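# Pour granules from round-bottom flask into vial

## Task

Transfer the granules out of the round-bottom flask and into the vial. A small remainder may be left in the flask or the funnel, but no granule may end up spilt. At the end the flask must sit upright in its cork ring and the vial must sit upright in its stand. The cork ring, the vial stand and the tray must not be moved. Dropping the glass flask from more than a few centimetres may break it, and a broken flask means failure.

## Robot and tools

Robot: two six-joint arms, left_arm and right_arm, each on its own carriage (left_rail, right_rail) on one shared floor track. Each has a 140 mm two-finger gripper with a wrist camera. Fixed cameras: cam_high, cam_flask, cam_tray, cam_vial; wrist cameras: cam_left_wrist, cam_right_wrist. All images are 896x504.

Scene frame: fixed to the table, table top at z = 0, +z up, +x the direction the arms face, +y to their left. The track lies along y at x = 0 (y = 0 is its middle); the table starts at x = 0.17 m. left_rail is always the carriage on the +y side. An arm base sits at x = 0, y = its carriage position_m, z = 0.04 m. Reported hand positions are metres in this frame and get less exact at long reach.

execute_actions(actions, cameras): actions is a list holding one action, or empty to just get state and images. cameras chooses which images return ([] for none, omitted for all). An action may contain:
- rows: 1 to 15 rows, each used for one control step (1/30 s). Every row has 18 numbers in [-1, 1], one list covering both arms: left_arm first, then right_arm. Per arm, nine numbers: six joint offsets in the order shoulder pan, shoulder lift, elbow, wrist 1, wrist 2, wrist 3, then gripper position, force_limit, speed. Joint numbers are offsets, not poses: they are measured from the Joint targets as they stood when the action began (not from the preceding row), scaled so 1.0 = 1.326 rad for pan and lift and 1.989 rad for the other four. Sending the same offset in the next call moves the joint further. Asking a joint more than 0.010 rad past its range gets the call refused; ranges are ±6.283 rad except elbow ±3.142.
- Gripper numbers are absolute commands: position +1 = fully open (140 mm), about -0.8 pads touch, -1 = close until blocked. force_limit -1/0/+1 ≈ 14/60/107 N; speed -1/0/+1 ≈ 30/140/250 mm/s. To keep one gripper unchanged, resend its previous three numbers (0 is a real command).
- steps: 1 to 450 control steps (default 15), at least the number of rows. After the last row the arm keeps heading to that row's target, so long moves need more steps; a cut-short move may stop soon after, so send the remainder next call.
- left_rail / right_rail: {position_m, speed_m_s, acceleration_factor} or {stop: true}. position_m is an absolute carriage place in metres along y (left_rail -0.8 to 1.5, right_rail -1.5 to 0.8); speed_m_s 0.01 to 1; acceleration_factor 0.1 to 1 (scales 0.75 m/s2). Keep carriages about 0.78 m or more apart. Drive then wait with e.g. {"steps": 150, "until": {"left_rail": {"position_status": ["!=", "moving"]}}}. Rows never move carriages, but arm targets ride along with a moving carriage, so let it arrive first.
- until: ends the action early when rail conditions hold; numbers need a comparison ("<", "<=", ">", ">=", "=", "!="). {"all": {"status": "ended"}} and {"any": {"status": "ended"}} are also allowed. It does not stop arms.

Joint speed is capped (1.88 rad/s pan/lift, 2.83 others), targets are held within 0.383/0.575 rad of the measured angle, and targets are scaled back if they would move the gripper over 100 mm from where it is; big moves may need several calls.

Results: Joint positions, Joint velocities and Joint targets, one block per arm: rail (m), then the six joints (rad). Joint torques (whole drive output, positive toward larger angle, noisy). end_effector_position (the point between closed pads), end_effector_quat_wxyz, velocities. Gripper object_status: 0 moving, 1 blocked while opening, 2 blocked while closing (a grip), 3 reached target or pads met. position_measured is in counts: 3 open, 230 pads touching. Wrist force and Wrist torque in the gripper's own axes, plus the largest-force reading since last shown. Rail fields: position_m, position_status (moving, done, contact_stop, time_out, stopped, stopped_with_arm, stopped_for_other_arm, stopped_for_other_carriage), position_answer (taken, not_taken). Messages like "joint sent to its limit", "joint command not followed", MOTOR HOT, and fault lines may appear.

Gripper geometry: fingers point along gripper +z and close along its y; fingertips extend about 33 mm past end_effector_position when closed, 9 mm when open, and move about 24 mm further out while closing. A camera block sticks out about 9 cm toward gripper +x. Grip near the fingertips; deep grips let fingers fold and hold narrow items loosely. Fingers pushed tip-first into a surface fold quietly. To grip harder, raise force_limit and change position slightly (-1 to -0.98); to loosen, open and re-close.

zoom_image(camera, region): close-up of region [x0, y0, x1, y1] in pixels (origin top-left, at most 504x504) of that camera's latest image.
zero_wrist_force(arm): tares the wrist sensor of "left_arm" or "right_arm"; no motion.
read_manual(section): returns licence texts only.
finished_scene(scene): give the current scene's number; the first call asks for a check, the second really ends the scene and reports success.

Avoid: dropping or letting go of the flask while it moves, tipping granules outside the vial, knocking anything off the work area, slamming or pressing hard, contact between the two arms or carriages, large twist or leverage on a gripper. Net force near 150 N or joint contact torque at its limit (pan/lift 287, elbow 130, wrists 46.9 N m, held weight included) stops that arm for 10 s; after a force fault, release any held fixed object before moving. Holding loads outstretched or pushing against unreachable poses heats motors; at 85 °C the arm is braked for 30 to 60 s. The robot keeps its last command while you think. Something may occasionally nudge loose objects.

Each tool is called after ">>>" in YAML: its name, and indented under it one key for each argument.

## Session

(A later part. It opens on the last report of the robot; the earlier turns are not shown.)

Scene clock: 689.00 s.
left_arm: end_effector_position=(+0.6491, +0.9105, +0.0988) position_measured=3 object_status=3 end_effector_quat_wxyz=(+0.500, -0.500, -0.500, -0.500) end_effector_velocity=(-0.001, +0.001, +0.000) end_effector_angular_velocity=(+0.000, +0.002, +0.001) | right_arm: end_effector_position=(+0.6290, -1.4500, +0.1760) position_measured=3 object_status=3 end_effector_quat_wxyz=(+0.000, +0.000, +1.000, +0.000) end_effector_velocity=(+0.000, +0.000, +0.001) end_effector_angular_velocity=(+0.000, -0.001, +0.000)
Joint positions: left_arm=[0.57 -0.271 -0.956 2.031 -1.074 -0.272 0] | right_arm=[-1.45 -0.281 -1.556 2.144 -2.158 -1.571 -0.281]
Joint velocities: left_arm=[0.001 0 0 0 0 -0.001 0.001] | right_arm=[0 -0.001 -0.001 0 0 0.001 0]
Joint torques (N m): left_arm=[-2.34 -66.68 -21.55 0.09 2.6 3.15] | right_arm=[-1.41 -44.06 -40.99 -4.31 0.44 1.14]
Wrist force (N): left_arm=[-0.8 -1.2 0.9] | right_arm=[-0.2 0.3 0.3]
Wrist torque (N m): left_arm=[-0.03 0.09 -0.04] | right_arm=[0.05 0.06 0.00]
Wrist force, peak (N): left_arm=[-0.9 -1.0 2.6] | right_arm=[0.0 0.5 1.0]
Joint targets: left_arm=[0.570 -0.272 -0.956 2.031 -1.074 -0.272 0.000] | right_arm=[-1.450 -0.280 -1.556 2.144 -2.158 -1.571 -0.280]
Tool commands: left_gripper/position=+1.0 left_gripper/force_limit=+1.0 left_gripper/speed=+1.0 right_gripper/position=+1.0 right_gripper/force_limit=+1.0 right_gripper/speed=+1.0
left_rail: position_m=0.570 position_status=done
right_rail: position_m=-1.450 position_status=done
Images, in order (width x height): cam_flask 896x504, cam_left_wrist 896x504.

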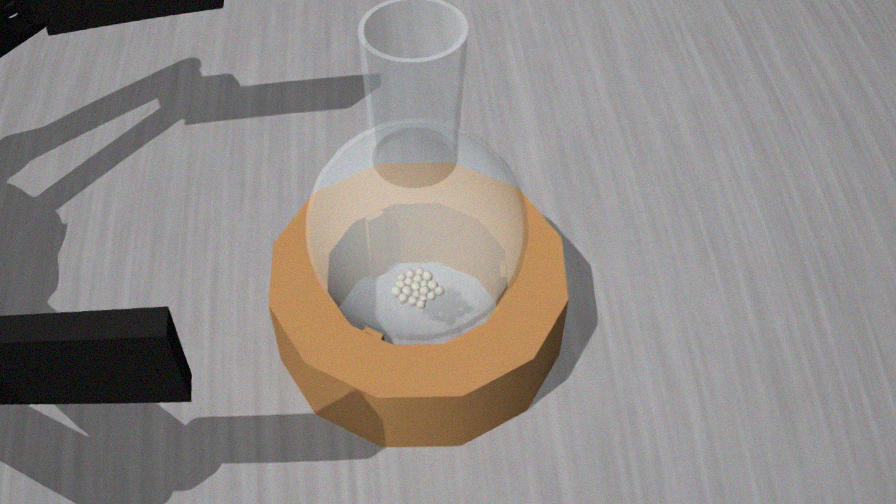

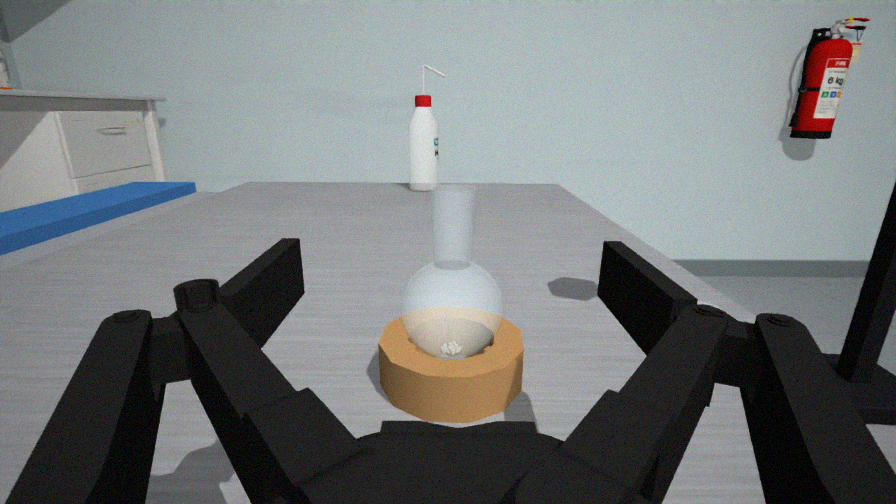

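>>> execute_actions:
  actions:
    - {"left_rail": {"position_m": 0.6285, "speed_m_s": 0.2}, "rows": [[0.0003,0.0006,-0.001,0.0005,0.0002,0,1,1,1,0,0,0,0,0,0,1,1,1],[0.0006,0.0012,-0.0019,0.0011,0.0004,0,1,1,1,0,0,0,0,0,0,1,1,1]], "steps": 60, "until": {"left_rail": {"position_status": ["!=", "moving"]}}}
  cameras: ["cam_left_wrist", "cam_flask"]

>>> zoom_image:
  camera: "cam_left_wrist"
  region: [280, 150, 620, 410]

>>> zoom_image:
  camera: "cam_flask"
  region: [130, 0, 634, 400]

Scene clock: 741.80 s.
left_arm: end_effector_position=(+0.6509, +0.9690, +0.0988) position_measured=3 object_status=3 end_effector_quat_wxyz=(+0.500, -0.500, -0.500, -0.500) end_effector_velocity=(+0.000, +0.000, +0.000) end_effector_angular_velocity=(+0.000, -0.001, +0.000) | right_arm: end_effector_position=(+0.6290, -1.4500, +0.1760) position_measured=3 object_status=3 end_effector_quat_wxyz=(+0.000, +0.000, +1.000, +0.000) end_effector_velocity=(-0.001, +0.000, -0.001) end_effector_angular_velocity=(+0.001, +0.002, +0.000)
Joint positions: left_arm=[0.628 -0.271 -0.954 2.027 -1.071 -0.271 0] | right_arm=[-1.45 -0.281 -1.556 2.144 -2.158 -1.571 -0.281]
Joint velocities: left_arm=[0 0 0 0 0 0 -0.001] | right_arm=[0 0 0.001 0.002 0 0 0]
Joint torques (N m): left_arm=[5.79 -66.38 -31.01 2.93 2.69 3.14] | right_arm=[-0.64 -43.22 -40.15 -3.7 0.37 1.45]
Wrist force (N): left_arm=[-1.1 -1.2 0.8] | right_arm=[-0.3 0.4 0.4]
Wrist torque (N m): left_arm=[-0.04 0.17 -0.03] | right_arm=[0.09 0.07 0.00]
Wrist force, peak (N): left_arm=[-1.2 -0.9 2.3] | right_arm=[-0.5 0.6 0.8]
Joint targets: left_arm=[0.628 -0.271 -0.954 2.027 -1.071 -0.271 0.000] | right_arm=[-1.450 -0.280 -1.556 2.144 -2.158 -1.571 -0.280]
left_rail: position_m=0.628 position_m_goal=0.629 speed_m_s=0.20 position_status=done
right_rail: position_m=-1.450 position_status=done
Images, in order (width x height): cam_flask 896x504, cam_left_wrist 896x504.

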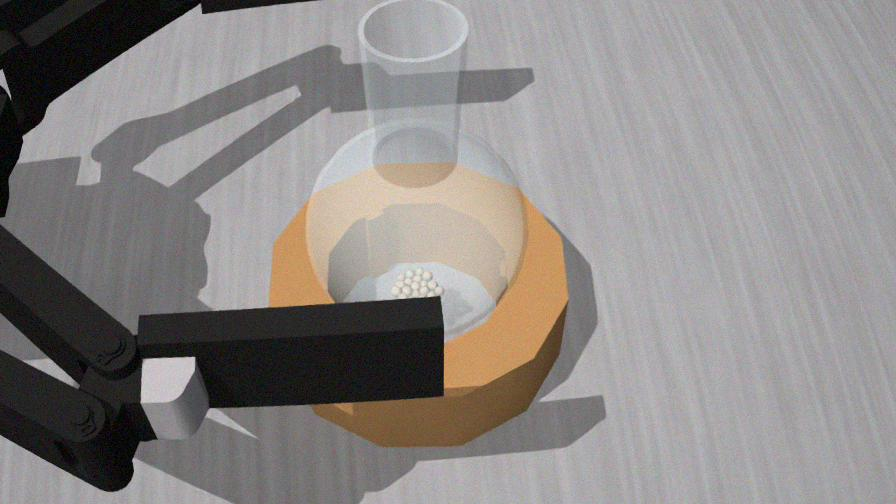

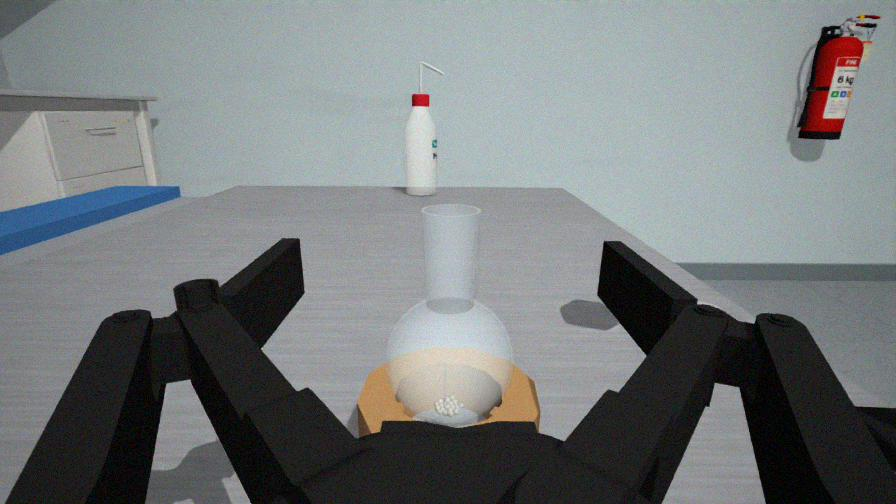

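Scaled by 1.482 from the camera's 896x504 image, which has a finer 1280x720 frame.

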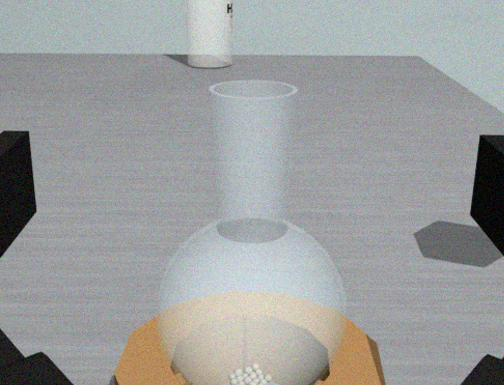

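Scaled by 1.000.

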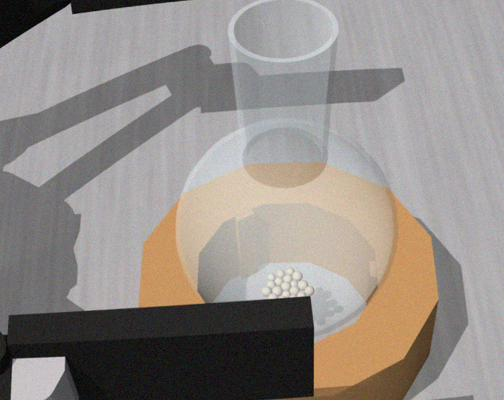

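>>> execute_actions:
  actions: []
  cameras: ["cam_flask", "cam_left_wrist"]

Scene clock: 779.13 s.
left_arm: end_effector_position=(+0.6509, +0.9692, +0.0988) position_measured=3 object_status=3 end_effector_quat_wxyz=(+0.500, -0.500, -0.500, -0.500) end_effector_velocity=(+0.000, +0.000, +0.000) end_effector_angular_velocity=(+0.000, -0.002, +0.001) | right_arm: end_effector_position=(+0.6290, -1.4500, +0.1760) position_measured=3 object_status=3 end_effector_quat_wxyz=(+0.000, +0.000, +1.000, +0.000) end_effector_velocity=(+0.001, +0.000, +0.001) end_effector_angular_velocity=(-0.001, -0.001, +0.001)
Joint positions: left_arm=[0.629 -0.271 -0.954 2.027 -1.071 -0.271 0] | right_arm=[-1.45 -0.281 -1.556 2.144 -2.158 -1.571 -0.281]
Joint velocities: left_arm=[0 0 0 -0.001 0 -0.001 -0.001] | right_arm=[0 0 0 -0.001 0 0 -0.001]
Joint torques (N m): left_arm=[-3.36 -65.23 -21.89 2.18 2.36 2.93] | right_arm=[2.61 -44.88 -39.9 -4.42 0.13 0.81]
Wrist force (N): left_arm=[-1.1 -0.9 0.9] | right_arm=[0.0 0.0 0.5]
Wrist torque (N m): left_arm=[0.03 0.15 -0.04] | right_arm=[0.01 0.01 0.00]
Wrist force, peak (N): left_arm=[-1.5 -1.0 1.1] | right_arm=[-0.4 0.6 0.8]
Joint targets: left_arm=[0.628 -0.271 -0.954 2.027 -1.071 -0.271 0.000] | right_arm=[-1.450 -0.280 -1.556 2.144 -2.158 -1.571 -0.280]
Tool commands: left_gripper/position=+1.0 left_gripper/force_limit=+1.0 left_gripper/speed=+1.0 right_gripper/position=+1.0 right_gripper/force_limit=+1.0 right_gripper/speed=+1.0
left_rail: position_m=0.629 speed_m_s=0.20 position_status=done
right_rail: position_m=-1.450 position_status=done
Images, in order (width x height): cam_flask 896x504, cam_left_wrist 896x504.

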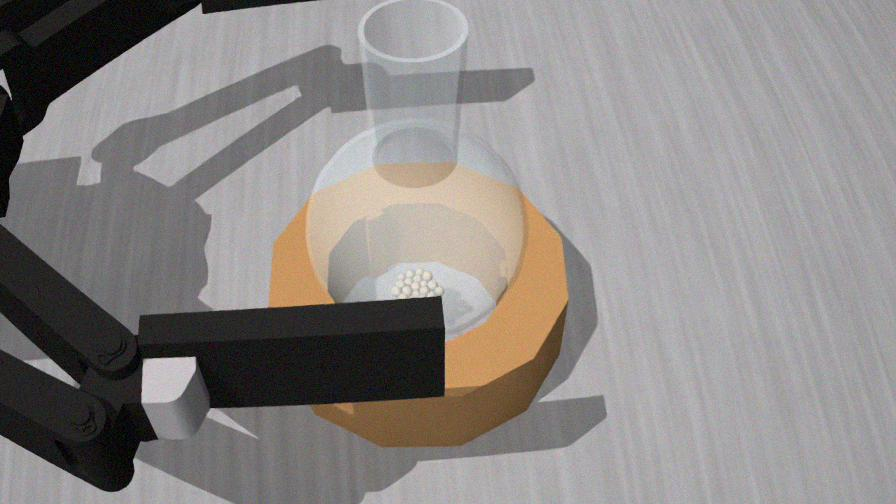

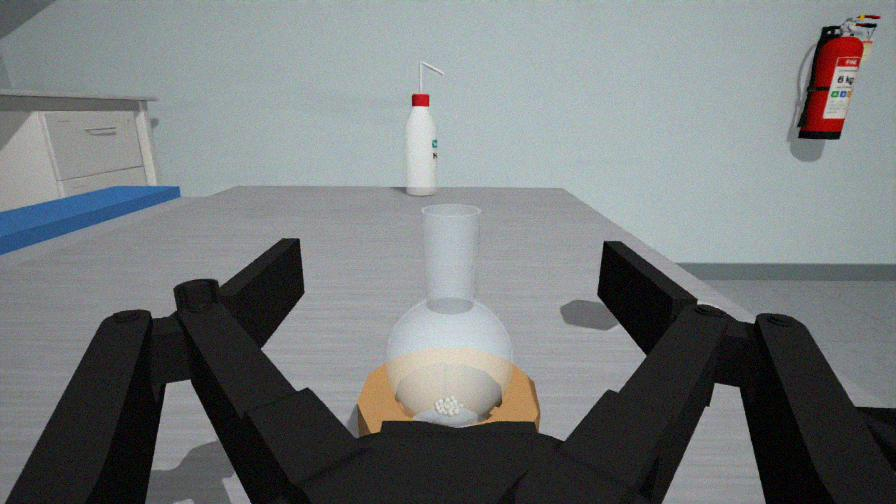

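>>> execute_actions:
  actions:
    - {"rows":[[0,0,0,0,0,0,-1,-0.3,-0.9,0,0,0,0,0,0,1,1,1]],"steps":120}
  cameras: ["cam_flask", "cam_left_wrist"]

Scene clock: 805.70 s.
left_arm: end_effector_position=(+0.6509, +0.9692, +0.0988) position_measured=226 object_status=2 end_effector_quat_wxyz=(+0.500, -0.500, -0.500, -0.500) end_effector_velocity=(+0.001, +0.000, +0.000) end_effector_angular_velocity=(+0.000, -0.002, -0.001) | right_arm: end_effector_position=(+0.6290, -1.4500, +0.1760) position_measured=3 object_status=3 end_effector_quat_wxyz=(+0.000, +0.000, +1.000, +0.000) end_effector_velocity=(+0.000, +0.000, +0.001) end_effector_angular_velocity=(-0.001, -0.002, +0.001)
Joint positions: left_arm=[0.629 -0.271 -0.954 2.027 -1.071 -0.271 0] | right_arm=[-1.45 -0.281 -1.556 2.144 -2.158 -1.571 -0.281]
Joint velocities: left_arm=[0 0 -0.001 -0.001 0 0 -0.001] | right_arm=[0 0 -0.001 0 -0.001 -0.001 0]
Joint torques (N m): left_arm=[-7.41 -68.34 -11.51 0.53 -1.27 2.83] | right_arm=[3.19 -43.13 -38.49 -3.93 -0.35 1.2]
Wrist force (N): left_arm=[-0.9 -0.9 1.0] | right_arm=[0.0 0.2 0.6]
Wrist torque (N m): left_arm=[0.05 0.01 -0.03] | right_arm=[0.05 0.00 0.00]
Wrist force, peak (N): left_arm=[-1.0 -2.1 1.0] | right_arm=[-0.5 0.5 0.7]
Joint targets: left_arm=[0.628 -0.271 -0.954 2.027 -1.071 -0.271 0.000] | right_arm=[-1.450 -0.280 -1.556 2.144 -2.158 -1.571 -0.280]
left_rail: position_m=0.629 speed_m_s=0.20 position_status=done
right_rail: position_m=-1.450 position_status=done
Images, in order (width x height): cam_flask 896x504, cam_left_wrist 896x504.

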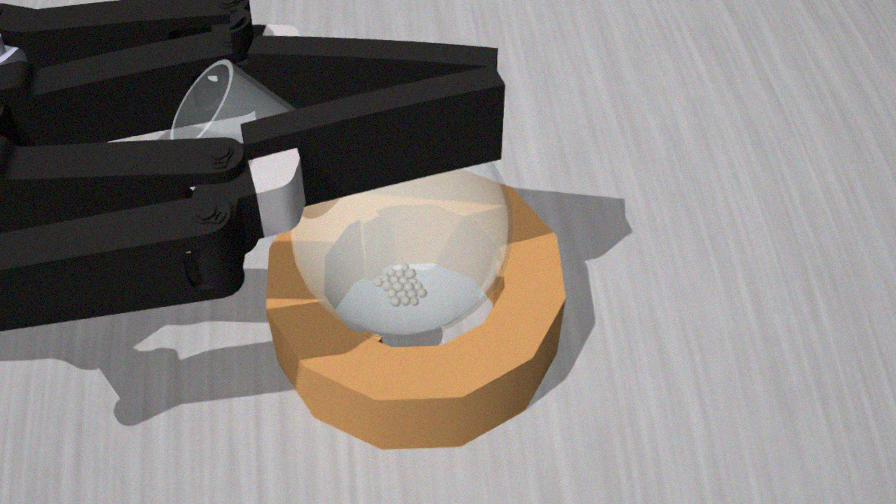

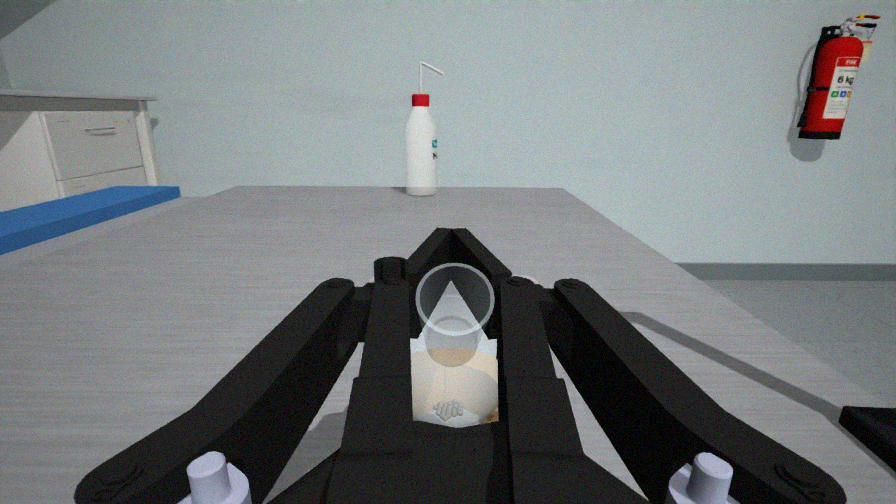

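>>> zoom_image:
  camera: "cam_flask"
  region: [130, 0, 634, 460]

>>> zoom_image:
  camera: "cam_left_wrist"
  region: [300, 180, 610, 440]

Scaled by 1.000.

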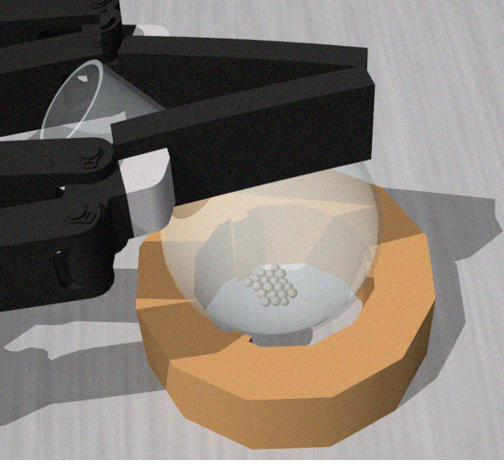

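Scaled by 1.626 from the camera's 896x504 image, which has a finer 1280x720 frame.

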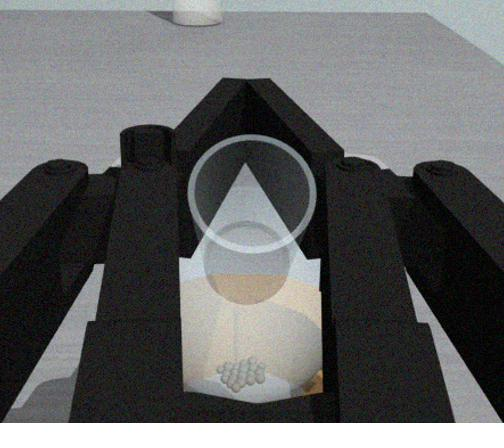

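>>> execute_actions:
  actions:
    - {"rows":[[0,0,0,0,0,0,-0.45,-0.3,-1,0,0,0,0,0,0,1,1,1]],"steps":45}
  cameras: ["cam_flask", "cam_left_wrist"]

Scene clock: 903.43 s.
left_arm: end_effector_position=(+0.6509, +0.9692, +0.0988) position_measured=186 object_status=3 end_effector_quat_wxyz=(+0.500, -0.500, -0.500, -0.500) end_effector_velocity=(+0.001, +0.000, +0.000) end_effector_angular_velocity=(+0.000, -0.001, +0.000) | right_arm: end_effector_position=(+0.6290, -1.4500, +0.1760) position_measured=3 object_status=3 end_effector_quat_wxyz=(+0.000, +0.000, +1.000, +0.000) end_effector_velocity=(+0.000, +0.000, -0.001) end_effector_angular_velocity=(-0.001, +0.001, +0.000)
Joint positions: left_arm=[0.629 -0.271 -0.954 2.027 -1.071 -0.271 0] | right_arm=[-1.45 -0.281 -1.556 2.144 -2.158 -1.571 -0.281]
Joint velocities: left_arm=[0 0 0 -0.001 0 -0.001 0] | right_arm=[0 0 0.001 0.001 -0.001 -0.001 0]
Joint torques (N m): left_arm=[5.05 -69.51 -14.62 -0.18 -1.94 1.18] | right_arm=[2.2 -44.37 -40.79 -4.12 0.19 1.23]
Wrist force (N): left_arm=[-1.0 -0.8 0.8] | right_arm=[-0.3 0.6 0.6]
Wrist torque (N m): left_arm=[0.04 0.06 -0.03] | right_arm=[0.14 0.06 0.00]
Wrist force, peak (N): left_arm=[-1.5 -1.4 1.0] | right_arm=[0.1 0.2 1.1]
Joint targets: left_arm=[0.628 -0.271 -0.954 2.027 -1.071 -0.271 0.000] | right_arm=[-1.450 -0.280 -1.556 2.144 -2.158 -1.571 -0.280]
left_rail: position_m=0.629 speed_m_s=0.20 position_status=done
right_rail: position_m=-1.450 position_status=done
Images, in order (width x height): cam_flask 896x504, cam_left_wrist 896x504.

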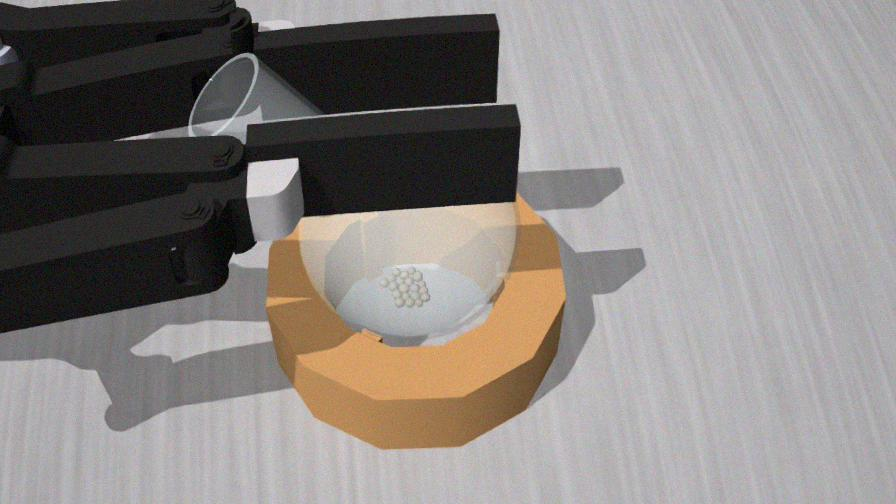

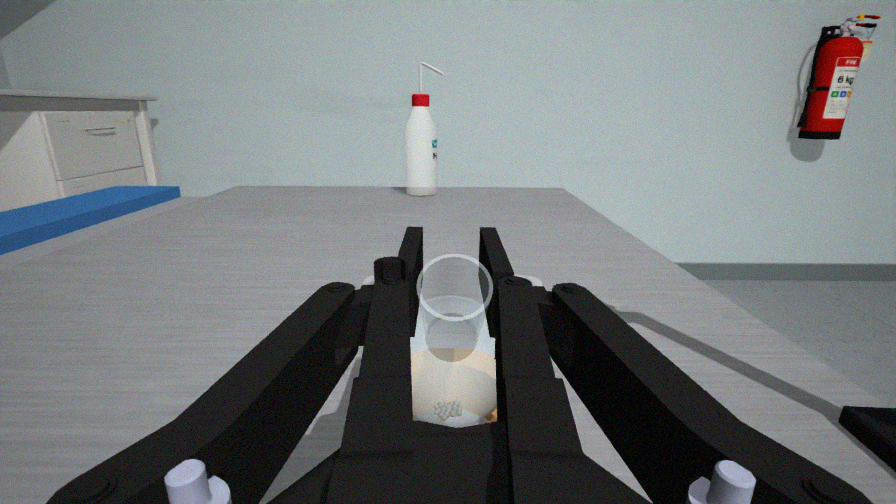

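>>> execute_actions:
  actions:
    - {"rows":[[0,0,0,0,0,0,0.3,-0.3,-0.5,0,0,0,0,0,0,1,1,1]],"steps":36}
  cameras: ["cam_flask"]

Scene clock: 1011.17 s.
left_arm: end_effector_position=(+0.6509, +0.9692, +0.0988) position_measured=91 object_status=3 end_effector_quat_wxyz=(+0.500, -0.500, -0.500, -0.500) end_effector_velocity=(+0.000, +0.000, +0.000) end_effector_angular_velocity=(+0.000, -0.001, +0.000) | right_arm: end_effector_position=(+0.6290, -1.4500, +0.1760) position_measured=3 object_status=3 end_effector_quat_wxyz=(+0.000, +0.000, +1.000, +0.000) end_effector_velocity=(+0.000, +0.000, +0.000) end_effector_angular_velocity=(-0.002, -0.001, +0.000)
Joint positions: left_arm=[0.629 -0.271 -0.954 2.027 -1.071 -0.271 0] | right_arm=[-1.45 -0.281 -1.556 2.144 -2.158 -1.571 -0.281]
Joint velocities: left_arm=[0 0 0 0 0 0 -0.001] | right_arm=[0 0 0 0 -0.002 -0.001 0]
Joint torques (N m): left_arm=[9.93 -71.98 -23.14 -0.07 1.59 -0.69] | right_arm=[6.8 -44.25 -39.89 -3.4 -0.06 1.63]
Wrist force (N): left_arm=[-0.7 -0.7 1.0] | right_arm=[-0.2 0.3 0.6]
Wrist torque (N m): left_arm=[0.07 0.04 -0.03] | right_arm=[0.05 0.04 0.00]
Wrist force, peak (N): left_arm=[-1.4 -1.5 0.9] | right_arm=[-0.5 0.1 0.9]
Joint targets: left_arm=[0.628 -0.271 -0.954 2.027 -1.071 -0.271 0.000] | right_arm=[-1.450 -0.280 -1.556 2.144 -2.158 -1.571 -0.280]
left_rail: position_m=0.629 speed_m_s=0.20 position_status=done
right_rail: position_m=-1.450 position_status=done
Images, in order (width x height): cam_flask 896x504.

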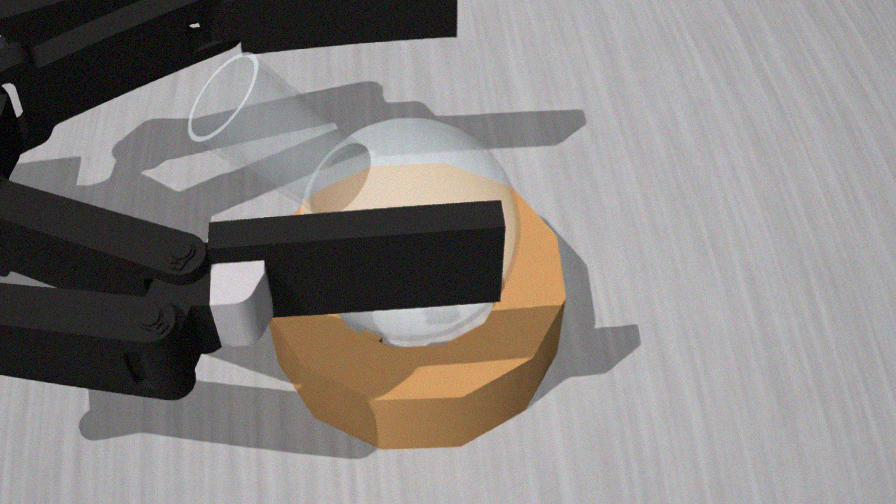

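>>> execute_actions:
  actions:
    - {"left_rail":{"position_m":0.5285,"speed_m_s":0.2},"steps":60,"until":{"left_rail":{"position_status":["!=","moving"]}}}
  cameras: ["cam_flask", "cam_left_wrist"]

Scene clock: 1017.53 s.
left_arm: end_effector_position=(+0.6509, +0.8693, +0.0988) position_measured=91 object_status=3 end_effector_quat_wxyz=(+0.500, -0.500, -0.500, -0.500) end_effector_velocity=(+0.000, +0.000, +0.000) end_effector_angular_velocity=(+0.000, +0.000, +0.000) | right_arm: end_effector_position=(+0.6290, -1.4500, +0.1760) position_measured=3 object_status=3 end_effector_quat_wxyz=(+0.000, +0.000, +1.000, +0.000) end_effector_velocity=(-0.001, +0.000, -0.002) end_effector_angular_velocity=(+0.001, +0.004, +0.000)
Joint positions: left_arm=[0.529 -0.271 -0.954 2.027 -1.071 -0.271 0] | right_arm=[-1.45 -0.281 -1.556 2.144 -2.158 -1.571 -0.281]
Joint velocities: left_arm=[0 0 0 -0.001 0 0 0.001] | right_arm=[0 0 0.002 0.001 0 0 0]
Joint torques (N m): left_arm=[-4.1 -72.78 -26.58 1.06 2.08 -0.91] | right_arm=[3.06 -42.27 -40.24 -4.13 0.05 1.64]
Wrist force (N): left_arm=[-0.5 -0.9 0.9] | right_arm=[-0.4 -0.1 0.4]
Wrist torque (N m): left_arm=[0.02 -0.01 -0.03] | right_arm=[-0.02 0.08 0.00]
Wrist force, peak (N): left_arm=[-1.5 -0.7 2.3] | right_arm=[-0.4 0.7 0.8]
Joint targets: left_arm=[0.528 -0.271 -0.954 2.027 -1.071 -0.271 0.000] | right_arm=[-1.450 -0.280 -1.556 2.144 -2.158 -1.571 -0.280]
Tool commands: left_gripper/position=+0.3 left_gripper/force_limit=-0.3 left_gripper/speed=-0.5 right_gripper/position=+1.0 right_gripper/force_limit=+1.0 right_gripper/speed=+1.0
left_rail: position_m=0.529 position_m_goal=0.528 speed_m_s=0.20 position_status=done
right_rail: position_m=-1.450 position_status=done
Images, in order (width x height): cam_flask 896x504, cam_left_wrist 896x504.

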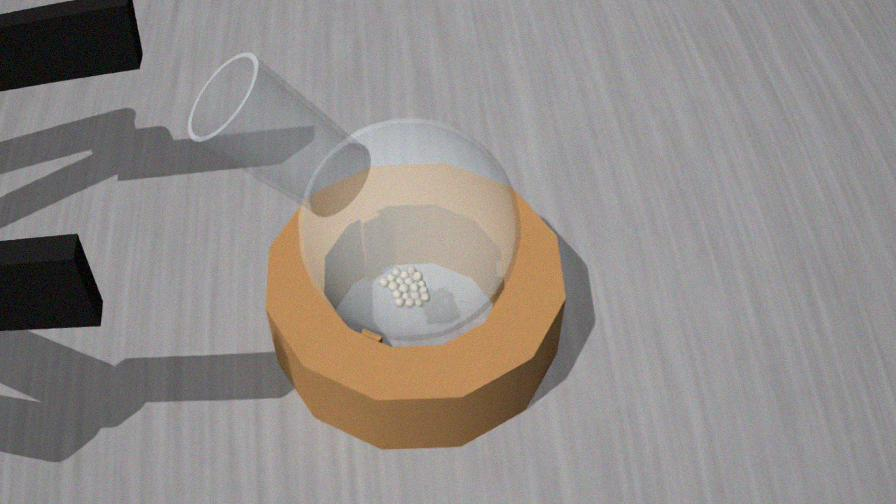

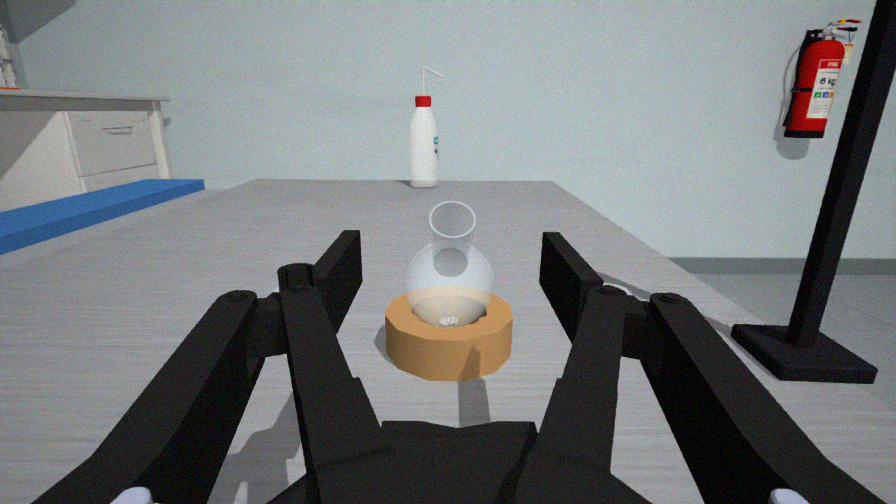

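>>> execute_actions:
  actions:
    - {"rows":[[0,0,0,0,0,0,-1,-0.3,0.2,0,0,0,0,0,0,1,1,1]],"steps":30}
  cameras: ["cam_flask", "cam_left_wrist"]

Scene clock: 1035.87 s.
left_arm: end_effector_position=(+0.6509, +0.8691, +0.0988) position_measured=233 object_status=3 end_effector_quat_wxyz=(+0.500, -0.500, -0.500, -0.500) end_effector_velocity=(-0.001, +0.001, +0.000) end_effector_angular_velocity=(+0.000, +0.001, +0.002) | right_arm: end_effector_position=(+0.6290, -1.4500, +0.1760) position_measured=3 object_status=3 end_effector_quat_wxyz=(+0.000, +0.000, +1.000, +0.000) end_effector_velocity=(+0.000, +0.000, +0.000) end_effector_angular_velocity=(+0.001, -0.001, -0.001)
Joint positions: left_arm=[0.528 -0.271 -0.954 2.027 -1.071 -0.271 0] | right_arm=[-1.45 -0.281 -1.556 2.144 -2.158 -1.571 -0.281]
Joint velocities: left_arm=[0 0.001 0 0.001 0 -0.001 0] | right_arm=[0 0 -0.001 0 0 0.001 0.001]
Joint torques (N m): left_arm=[-8.77 -75.53 -29.89 2.59 1.41 -0.92] | right_arm=[6 -47.39 -40.66 -3.66 0.19 1.86]
Wrist force (N): left_arm=[-1.2 -1.0 0.6] | right_arm=[-0.1 0.2 0.7]
Wrist torque (N m): left_arm=[0.01 0.11 -0.03] | right_arm=[0.05 0.02 0.01]
Wrist force, peak (N): left_arm=[-1.6 -0.8 0.9] | right_arm=[0.0 0.5 1.0]
Joint targets: left_arm=[0.528 -0.271 -0.954 2.027 -1.071 -0.271 0.000] | right_arm=[-1.450 -0.280 -1.556 2.144 -2.158 -1.571 -0.280]
left_rail: position_m=0.528 speed_m_s=0.20 position_status=done
right_rail: position_m=-1.450 position_status=done
Images, in order (width x height): cam_flask 896x504, cam_left_wrist 896x504.

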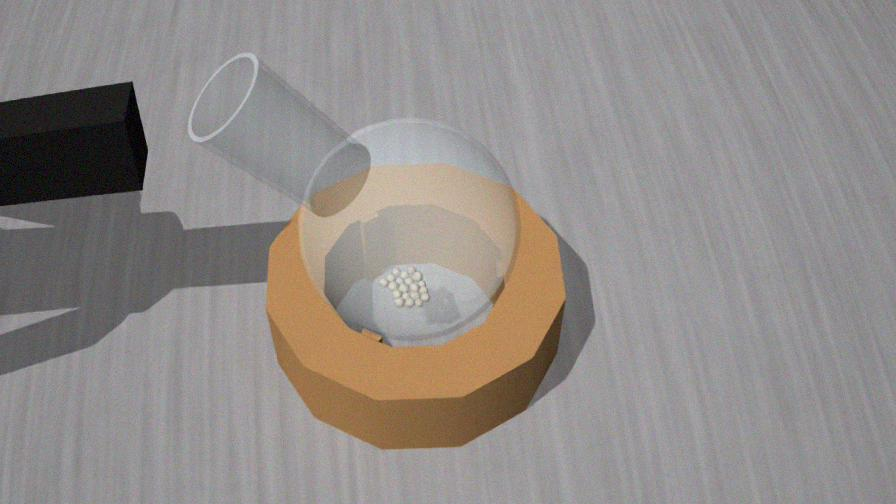

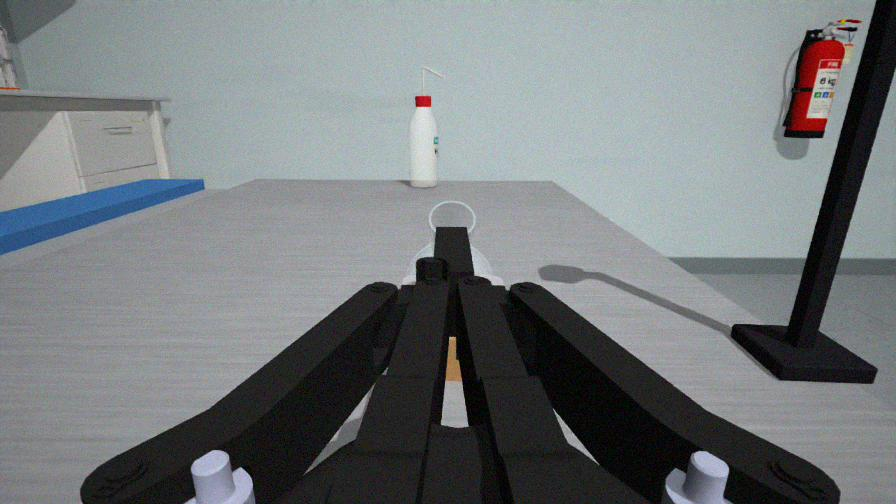

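>>> execute_actions:
  actions:
    - {"left_rail":{"position_m":0.5605,"speed_m_s":0.03,"acceleration_factor":0.5},"steps":90,"until":{"left_rail":{"position_status":["!=","moving"]}}}
  cameras: ["cam_flask", "cam_left_wrist"]

Scene clock: 1046.43 s.
left_arm: end_effector_position=(+0.6509, +0.9012, +0.0988) position_measured=233 object_status=3 end_effector_quat_wxyz=(+0.500, -0.500, -0.500, -0.500) end_effector_velocity=(-0.001, +0.001, +0.000) end_effector_angular_velocity=(+0.000, +0.000, +0.001) | right_arm: end_effector_position=(+0.6290, -1.4500, +0.1760) position_measured=3 object_status=3 end_effector_quat_wxyz=(+0.000, +0.000, +1.000, +0.000) end_effector_velocity=(+0.000, -0.001, +0.001) end_effector_angular_velocity=(+0.000, -0.002, -0.001)
Joint positions: left_arm=[0.561 -0.271 -0.954 2.027 -1.071 -0.271 0] | right_arm=[-1.45 -0.281 -1.556 2.144 -2.158 -1.571 -0.281]
Joint velocities: left_arm=[0 0.001 0 0.001 0 0 -0.001] | right_arm=[0 -0.001 -0.001 0 0 0 0]
Joint torques (N m): left_arm=[-0.59 -75.88 -29.97 2.45 -0.22 -0.98] | right_arm=[5.63 -43.36 -40.24 -3.83 0.11 1.84]
Wrist force (N): left_arm=[-0.7 -1.1 0.0] | right_arm=[-0.2 0.4 0.6]
Wrist torque (N m): left_arm=[-0.01 0.06 -0.03] | right_arm=[0.09 0.05 0.00]
Wrist force, peak (N): left_arm=[-1.1 -1.2 1.3] | right_arm=[-0.2 0.4 1.0]
Joint targets: left_arm=[0.560 -0.271 -0.954 2.027 -1.071 -0.271 0.000] | right_arm=[-1.450 -0.280 -1.556 2.144 -2.158 -1.571 -0.280]
Tool commands: left_gripper/position=-1.0 left_gripper/force_limit=-0.3 left_gripper/speed=+0.2 right_gripper/position=+1.0 right_gripper/force_limit=+1.0 right_gripper/speed=+1.0
left_rail: position_m=0.561 position_m_goal=0.560 speed_m_s=0.03 position_status=done
right_rail: position_m=-1.450 position_status=done
Images, in order (width x height): cam_flask 896x504, cam_left_wrist 896x504.

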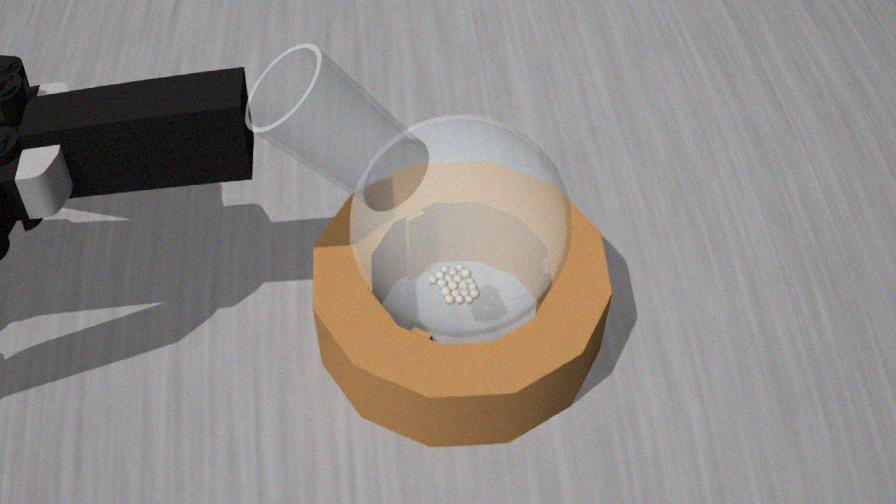

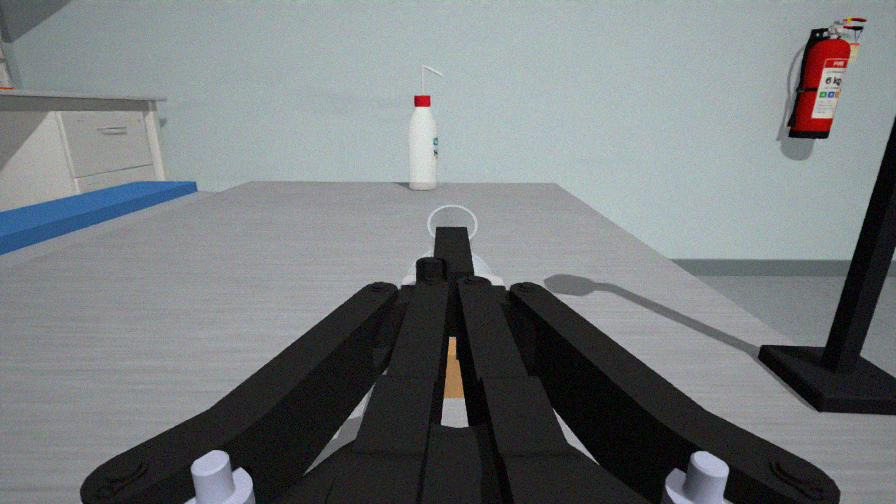

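>>> execute_actions:
  actions:
    - {"left_rail":{"position_m":0.5405,"speed_m_s":0.1,"acceleration_factor":0.5},"steps":60,"until":{"left_rail":{"position_status":["!=","moving"]}}}
  cameras: ["cam_high", "cam_flask", "cam_left_wrist"]

Scene clock: 1134.00 s.
left_arm: end_effector_position=(+0.6509, +0.8812, +0.0988) position_measured=233 object_status=3 end_effector_quat_wxyz=(+0.500, -0.500, -0.500, -0.500) end_effector_velocity=(+0.000, +0.000, +0.000) end_effector_angular_velocity=(+0.000, +0.000, -0.002) | right_arm: end_effector_position=(+0.6290, -1.4500, +0.1760) position_measured=3 object_status=3 end_effector_quat_wxyz=(+0.000, +0.000, +1.000, +0.000) end_effector_velocity=(+0.001, +0.000, +0.000) end_effector_angular_velocity=(+0.000, -0.002, +0.000)
Joint positions: left_arm=[0.541 -0.271 -0.954 2.027 -1.071 -0.271 0] | right_arm=[-1.45 -0.281 -1.556 2.144 -2.158 -1.571 -0.281]
Joint velocities: left_arm=[0 0 0 0 0 0.002 0] | right_arm=[0 0 0 -0.001 -0.001 0.001 0]
Joint torques (N m): left_arm=[4.22 -78.22 -23.61 2.29 -1.74 -0.87] | right_arm=[8.49 -43.44 -41.02 -3.09 -0.07 2.3]
Wrist force (N): left_arm=[-1.1 -0.7 1.3] | right_arm=[0.0 0.2 0.5]
Wrist torque (N m): left_arm=[0.06 0.10 -0.04] | right_arm=[0.04 0.00 0.00]
Wrist force, peak (N): left_arm=[-1.2 -0.9 2.0] | right_arm=[0.2 0.2 1.2]
Joint targets: left_arm=[0.540 -0.271 -0.954 2.027 -1.071 -0.271 0.000] | right_arm=[-1.450 -0.280 -1.556 2.144 -2.158 -1.571 -0.280]
Tool commands: left_gripper/position=-1.0 left_gripper/force_limit=-0.3 left_gripper/speed=+0.2 right_gripper/position=+1.0 right_gripper/force_limit=+1.0 right_gripper/speed=+1.0
left_rail: position_m=0.541 position_m_goal=0.540 speed_m_s=0.10 position_status=done
right_rail: position_m=-1.450 position_status=done
Images, in order (width x height): cam_high 896x504, cam_flask 896x504, cam_left_wrist 896x504.

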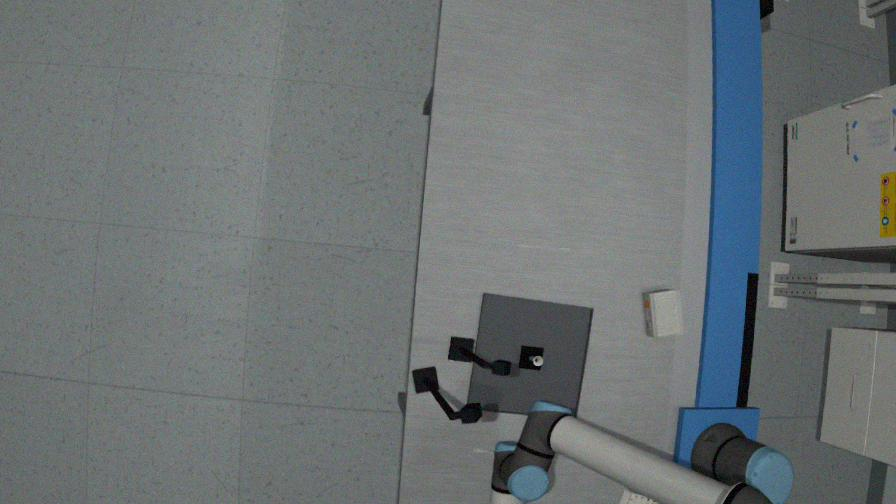

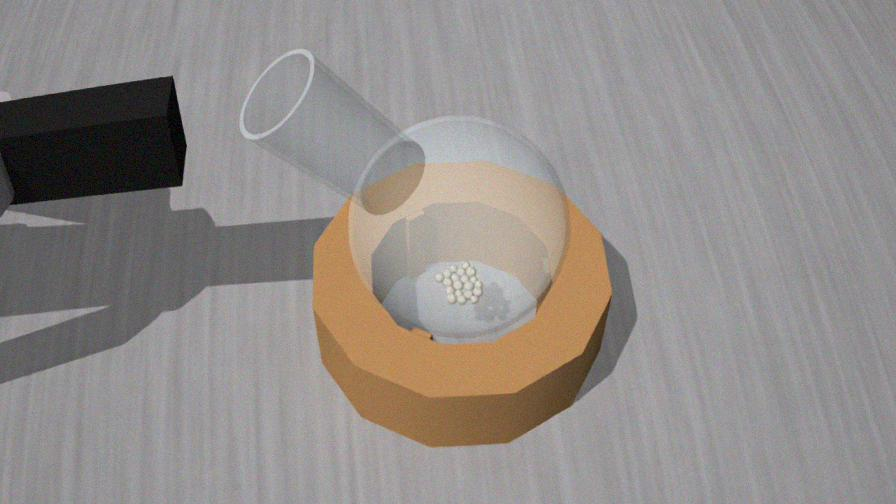

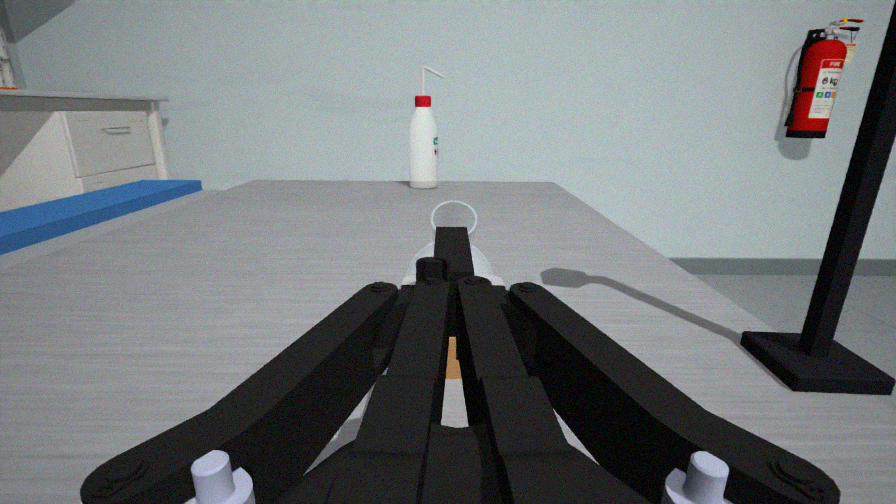

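>>> execute_actions:
  actions:
    - {"left_rail":{"position_m":0.335,"speed_m_s":0.4,"acceleration_factor":0.8},"steps":90,"until":{"left_rail":{"position_status":["!=","moving"]}}}
  cameras: []

>>> execute_actions:
  actions:
    - {"rows":[[0.0011,-0.0003,0.0005,-0.0046,0.0007,0.0043,-1,-0.3,0.2,0,0,0,0,0,0,1,1,1],[0.0044,-0.0013,0.002,-0.0182,0.0029,0.0171,-1,-0.3,0.2,0,0,0,0,0,0,1,1,1],[0.0098,-0.003,0.0045,-0.0403,0.0065,0.0377,-1,-0.3,0.2,0,0,0,0,0,0,1,1,1],[0.0169,-0.0051,0.0078,-0.0697,0.0113,0.0653,-1,-0.3,0.2,0,0,0,0,0,0,1,1,1],[0.0256,-0.0077,0.0118,-0.1054,0.017,0.0987,-1,-0.3,0.2,0,0,0,0,0,0,1,1,1],[0.0353,-0.0107,0.0162,-0.1457,0.0235,0.1365,-1,-0.3,0.2,0,0,0,0,0,0,1,1,1],[0.0457,-0.0138,0.021,-0.1887,0.0305,0.1768,-1,-0.3,0.2,0,0,0,0,0,0,1,1,1],[0.0565,-0.0171,0.026,-0.2328,0.0376,0.2181,-1,-0.3,0.2,0,0,0,0,0,0,1,1,1],[0.0669,-0.0202,0.0308,-0.2759,0.0446,0.2584,-1,-0.3,0.2,0,0,0,0,0,0,1,1,1],[0.0766,-0.0232,0.0353,-0.3162,0.0511,0.2962,-1,-0.3,0.2,0,0,0,0,0,0,1,1,1],[0.0853,-0.0258,0.0392,-0.3518,0.0569,0.3296,-1,-0.3,0.2,0,0,0,0,0,0,1,1,1],[0.0924,-0.028,0.0425,-0.3813,0.0616,0.3572,-1,-0.3,0.2,0,0,0,0,0,0,1,1,1],[0.0978,-0.0296,0.045,-0.4034,0.0652,0.3779,-1,-0.3,0.2,0,0,0,0,0,0,1,1,1],[0.1011,-0.0306,0.0465,-0.417,0.0674,0.3906,-1,-0.3,0.2,0,0,0,0,0,0,1,1,1],[0.1022,-0.0309,0.047,-0.4216,0.0681,0.3949,-1,-0.3,0.2,0,0,0,0,0,0,1,1,1]],"steps":20}
  cameras: []

Scene clock: 1195.03 s.
left_arm: end_effector_position=(+0.6509, +0.6758, +0.0988) position_measured=233 object_status=3 end_effector_quat_wxyz=(+0.500, -0.500, -0.500, -0.500) end_effector_velocity=(+0.000, -0.001, +0.000) end_effector_angular_velocity=(+0.000, -0.002, +0.000) | right_arm: end_effector_position=(+0.6290, -1.4500, +0.1760) position_measured=3 object_status=3 end_effector_quat_wxyz=(+0.000, +0.000, +1.000, +0.000) end_effector_velocity=(+0.000, +0.000, +0.000) end_effector_angular_velocity=(-0.001, +0.000, +0.001)
Joint positions: left_arm=[0.335 -0.271 -0.954 2.027 -1.071 -0.271 0] | right_arm=[-1.45 -0.281 -1.556 2.144 -2.158 -1.571 -0.28]
Joint velocities: left_arm=[-0.001 0 0 0 0 0 -0.002] | right_arm=[0 0.001 -0.001 0 0.001 -0.001 0]
Joint torques (N m): left_arm=[-1.15 -77.06 -16.11 1.98 -1.47 -0.35] | right_arm=[11.13 -44.87 -43.36 -4.08 -0.67 1.76]
Wrist force (N): left_arm=[-0.9 -0.8 0.9] | right_arm=[0.0 0.3 0.6]
Wrist torque (N m): left_arm=[0.05 0.04 -0.03] | right_arm=[0.06 0.01 0.01]
Wrist force, peak (N): left_arm=[-1.1 -0.8 2.3] | right_arm=[-0.2 0.3 1.2]
Joint targets: left_arm=[0.335 -0.271 -0.954 2.027 -1.071 -0.271 0.000] | right_arm=[-1.450 -0.280 -1.556 2.144 -2.158 -1.571 -0.280]
Tool commands: left_gripper/position=-1.0 left_gripper/force_limit=-0.3 left_gripper/speed=+0.2 right_gripper/position=+1.0 right_gripper/force_limit=+1.0 right_gripper/speed=+1.0
left_rail: position_m=0.335 speed_m_s=0.40 position_status=done
right_rail: position_m=-1.450 position_status=done
No camera images: "cameras" was empty.

Scene clock: 1196.37 s.
left_arm: end_effector_position=(+0.6952, +0.7566, +0.1017) position_measured=233 object_status=3 end_effector_quat_wxyz=(-0.468, +0.535, +0.511, +0.483) end_effector_velocity=(+0.001, +0.001, +0.001) end_effector_angular_velocity=(+0.000, -0.001, +0.000) | right_arm: end_effector_position=(+0.6290, -1.4500, +0.1760) position_measured=3 object_status=3 end_effector_quat_wxyz=(+0.000, +0.000, +1.000, +0.000) end_effector_velocity=(+0.000, +0.001, +0.001) end_effector_angular_velocity=(+0.000, -0.001, +0.002)
Joint positions: left_arm=[0.335 -0.135 -0.995 2.12 -1.91 -0.135 0.785] | right_arm=[-1.45 -0.281 -1.556 2.144 -2.158 -1.571 -0.28]
Joint velocities: left_arm=[0.001 0 0 -0.001 -0.003 0 0.003] | right_arm=[0 0.002 0 -0.001 0 0 -0.001]
Joint torques (N m): left_arm=[14.32 -89.36 -8.51 -5.2 4.89 2.82] | right_arm=[10.1 -46.68 -43.4 -4.18 0.15 2.56]
Wrist force (N): left_arm=[-1.3 -0.7 0.7] | right_arm=[-0.2 0.3 0.6]
Wrist torque (N m): left_arm=[0.03 0.16 0.01] | right_arm=[0.07 0.03 0.00]
Wrist force, peak (N): left_arm=[-2.1 -0.8 1.8] | right_arm=[-0.3 0.5 1.0]
Joint targets: left_arm=[0.335 -0.135 -0.995 2.120 -1.910 -0.135 0.786] | right_arm=[-1.450 -0.280 -1.556 2.144 -2.158 -1.571 -0.280]
left_rail: position_m=0.335 speed_m_s=0.40 position_status=done
right_rail: position_m=-1.450 position_status=done
No camera images: "cameras" was empty.


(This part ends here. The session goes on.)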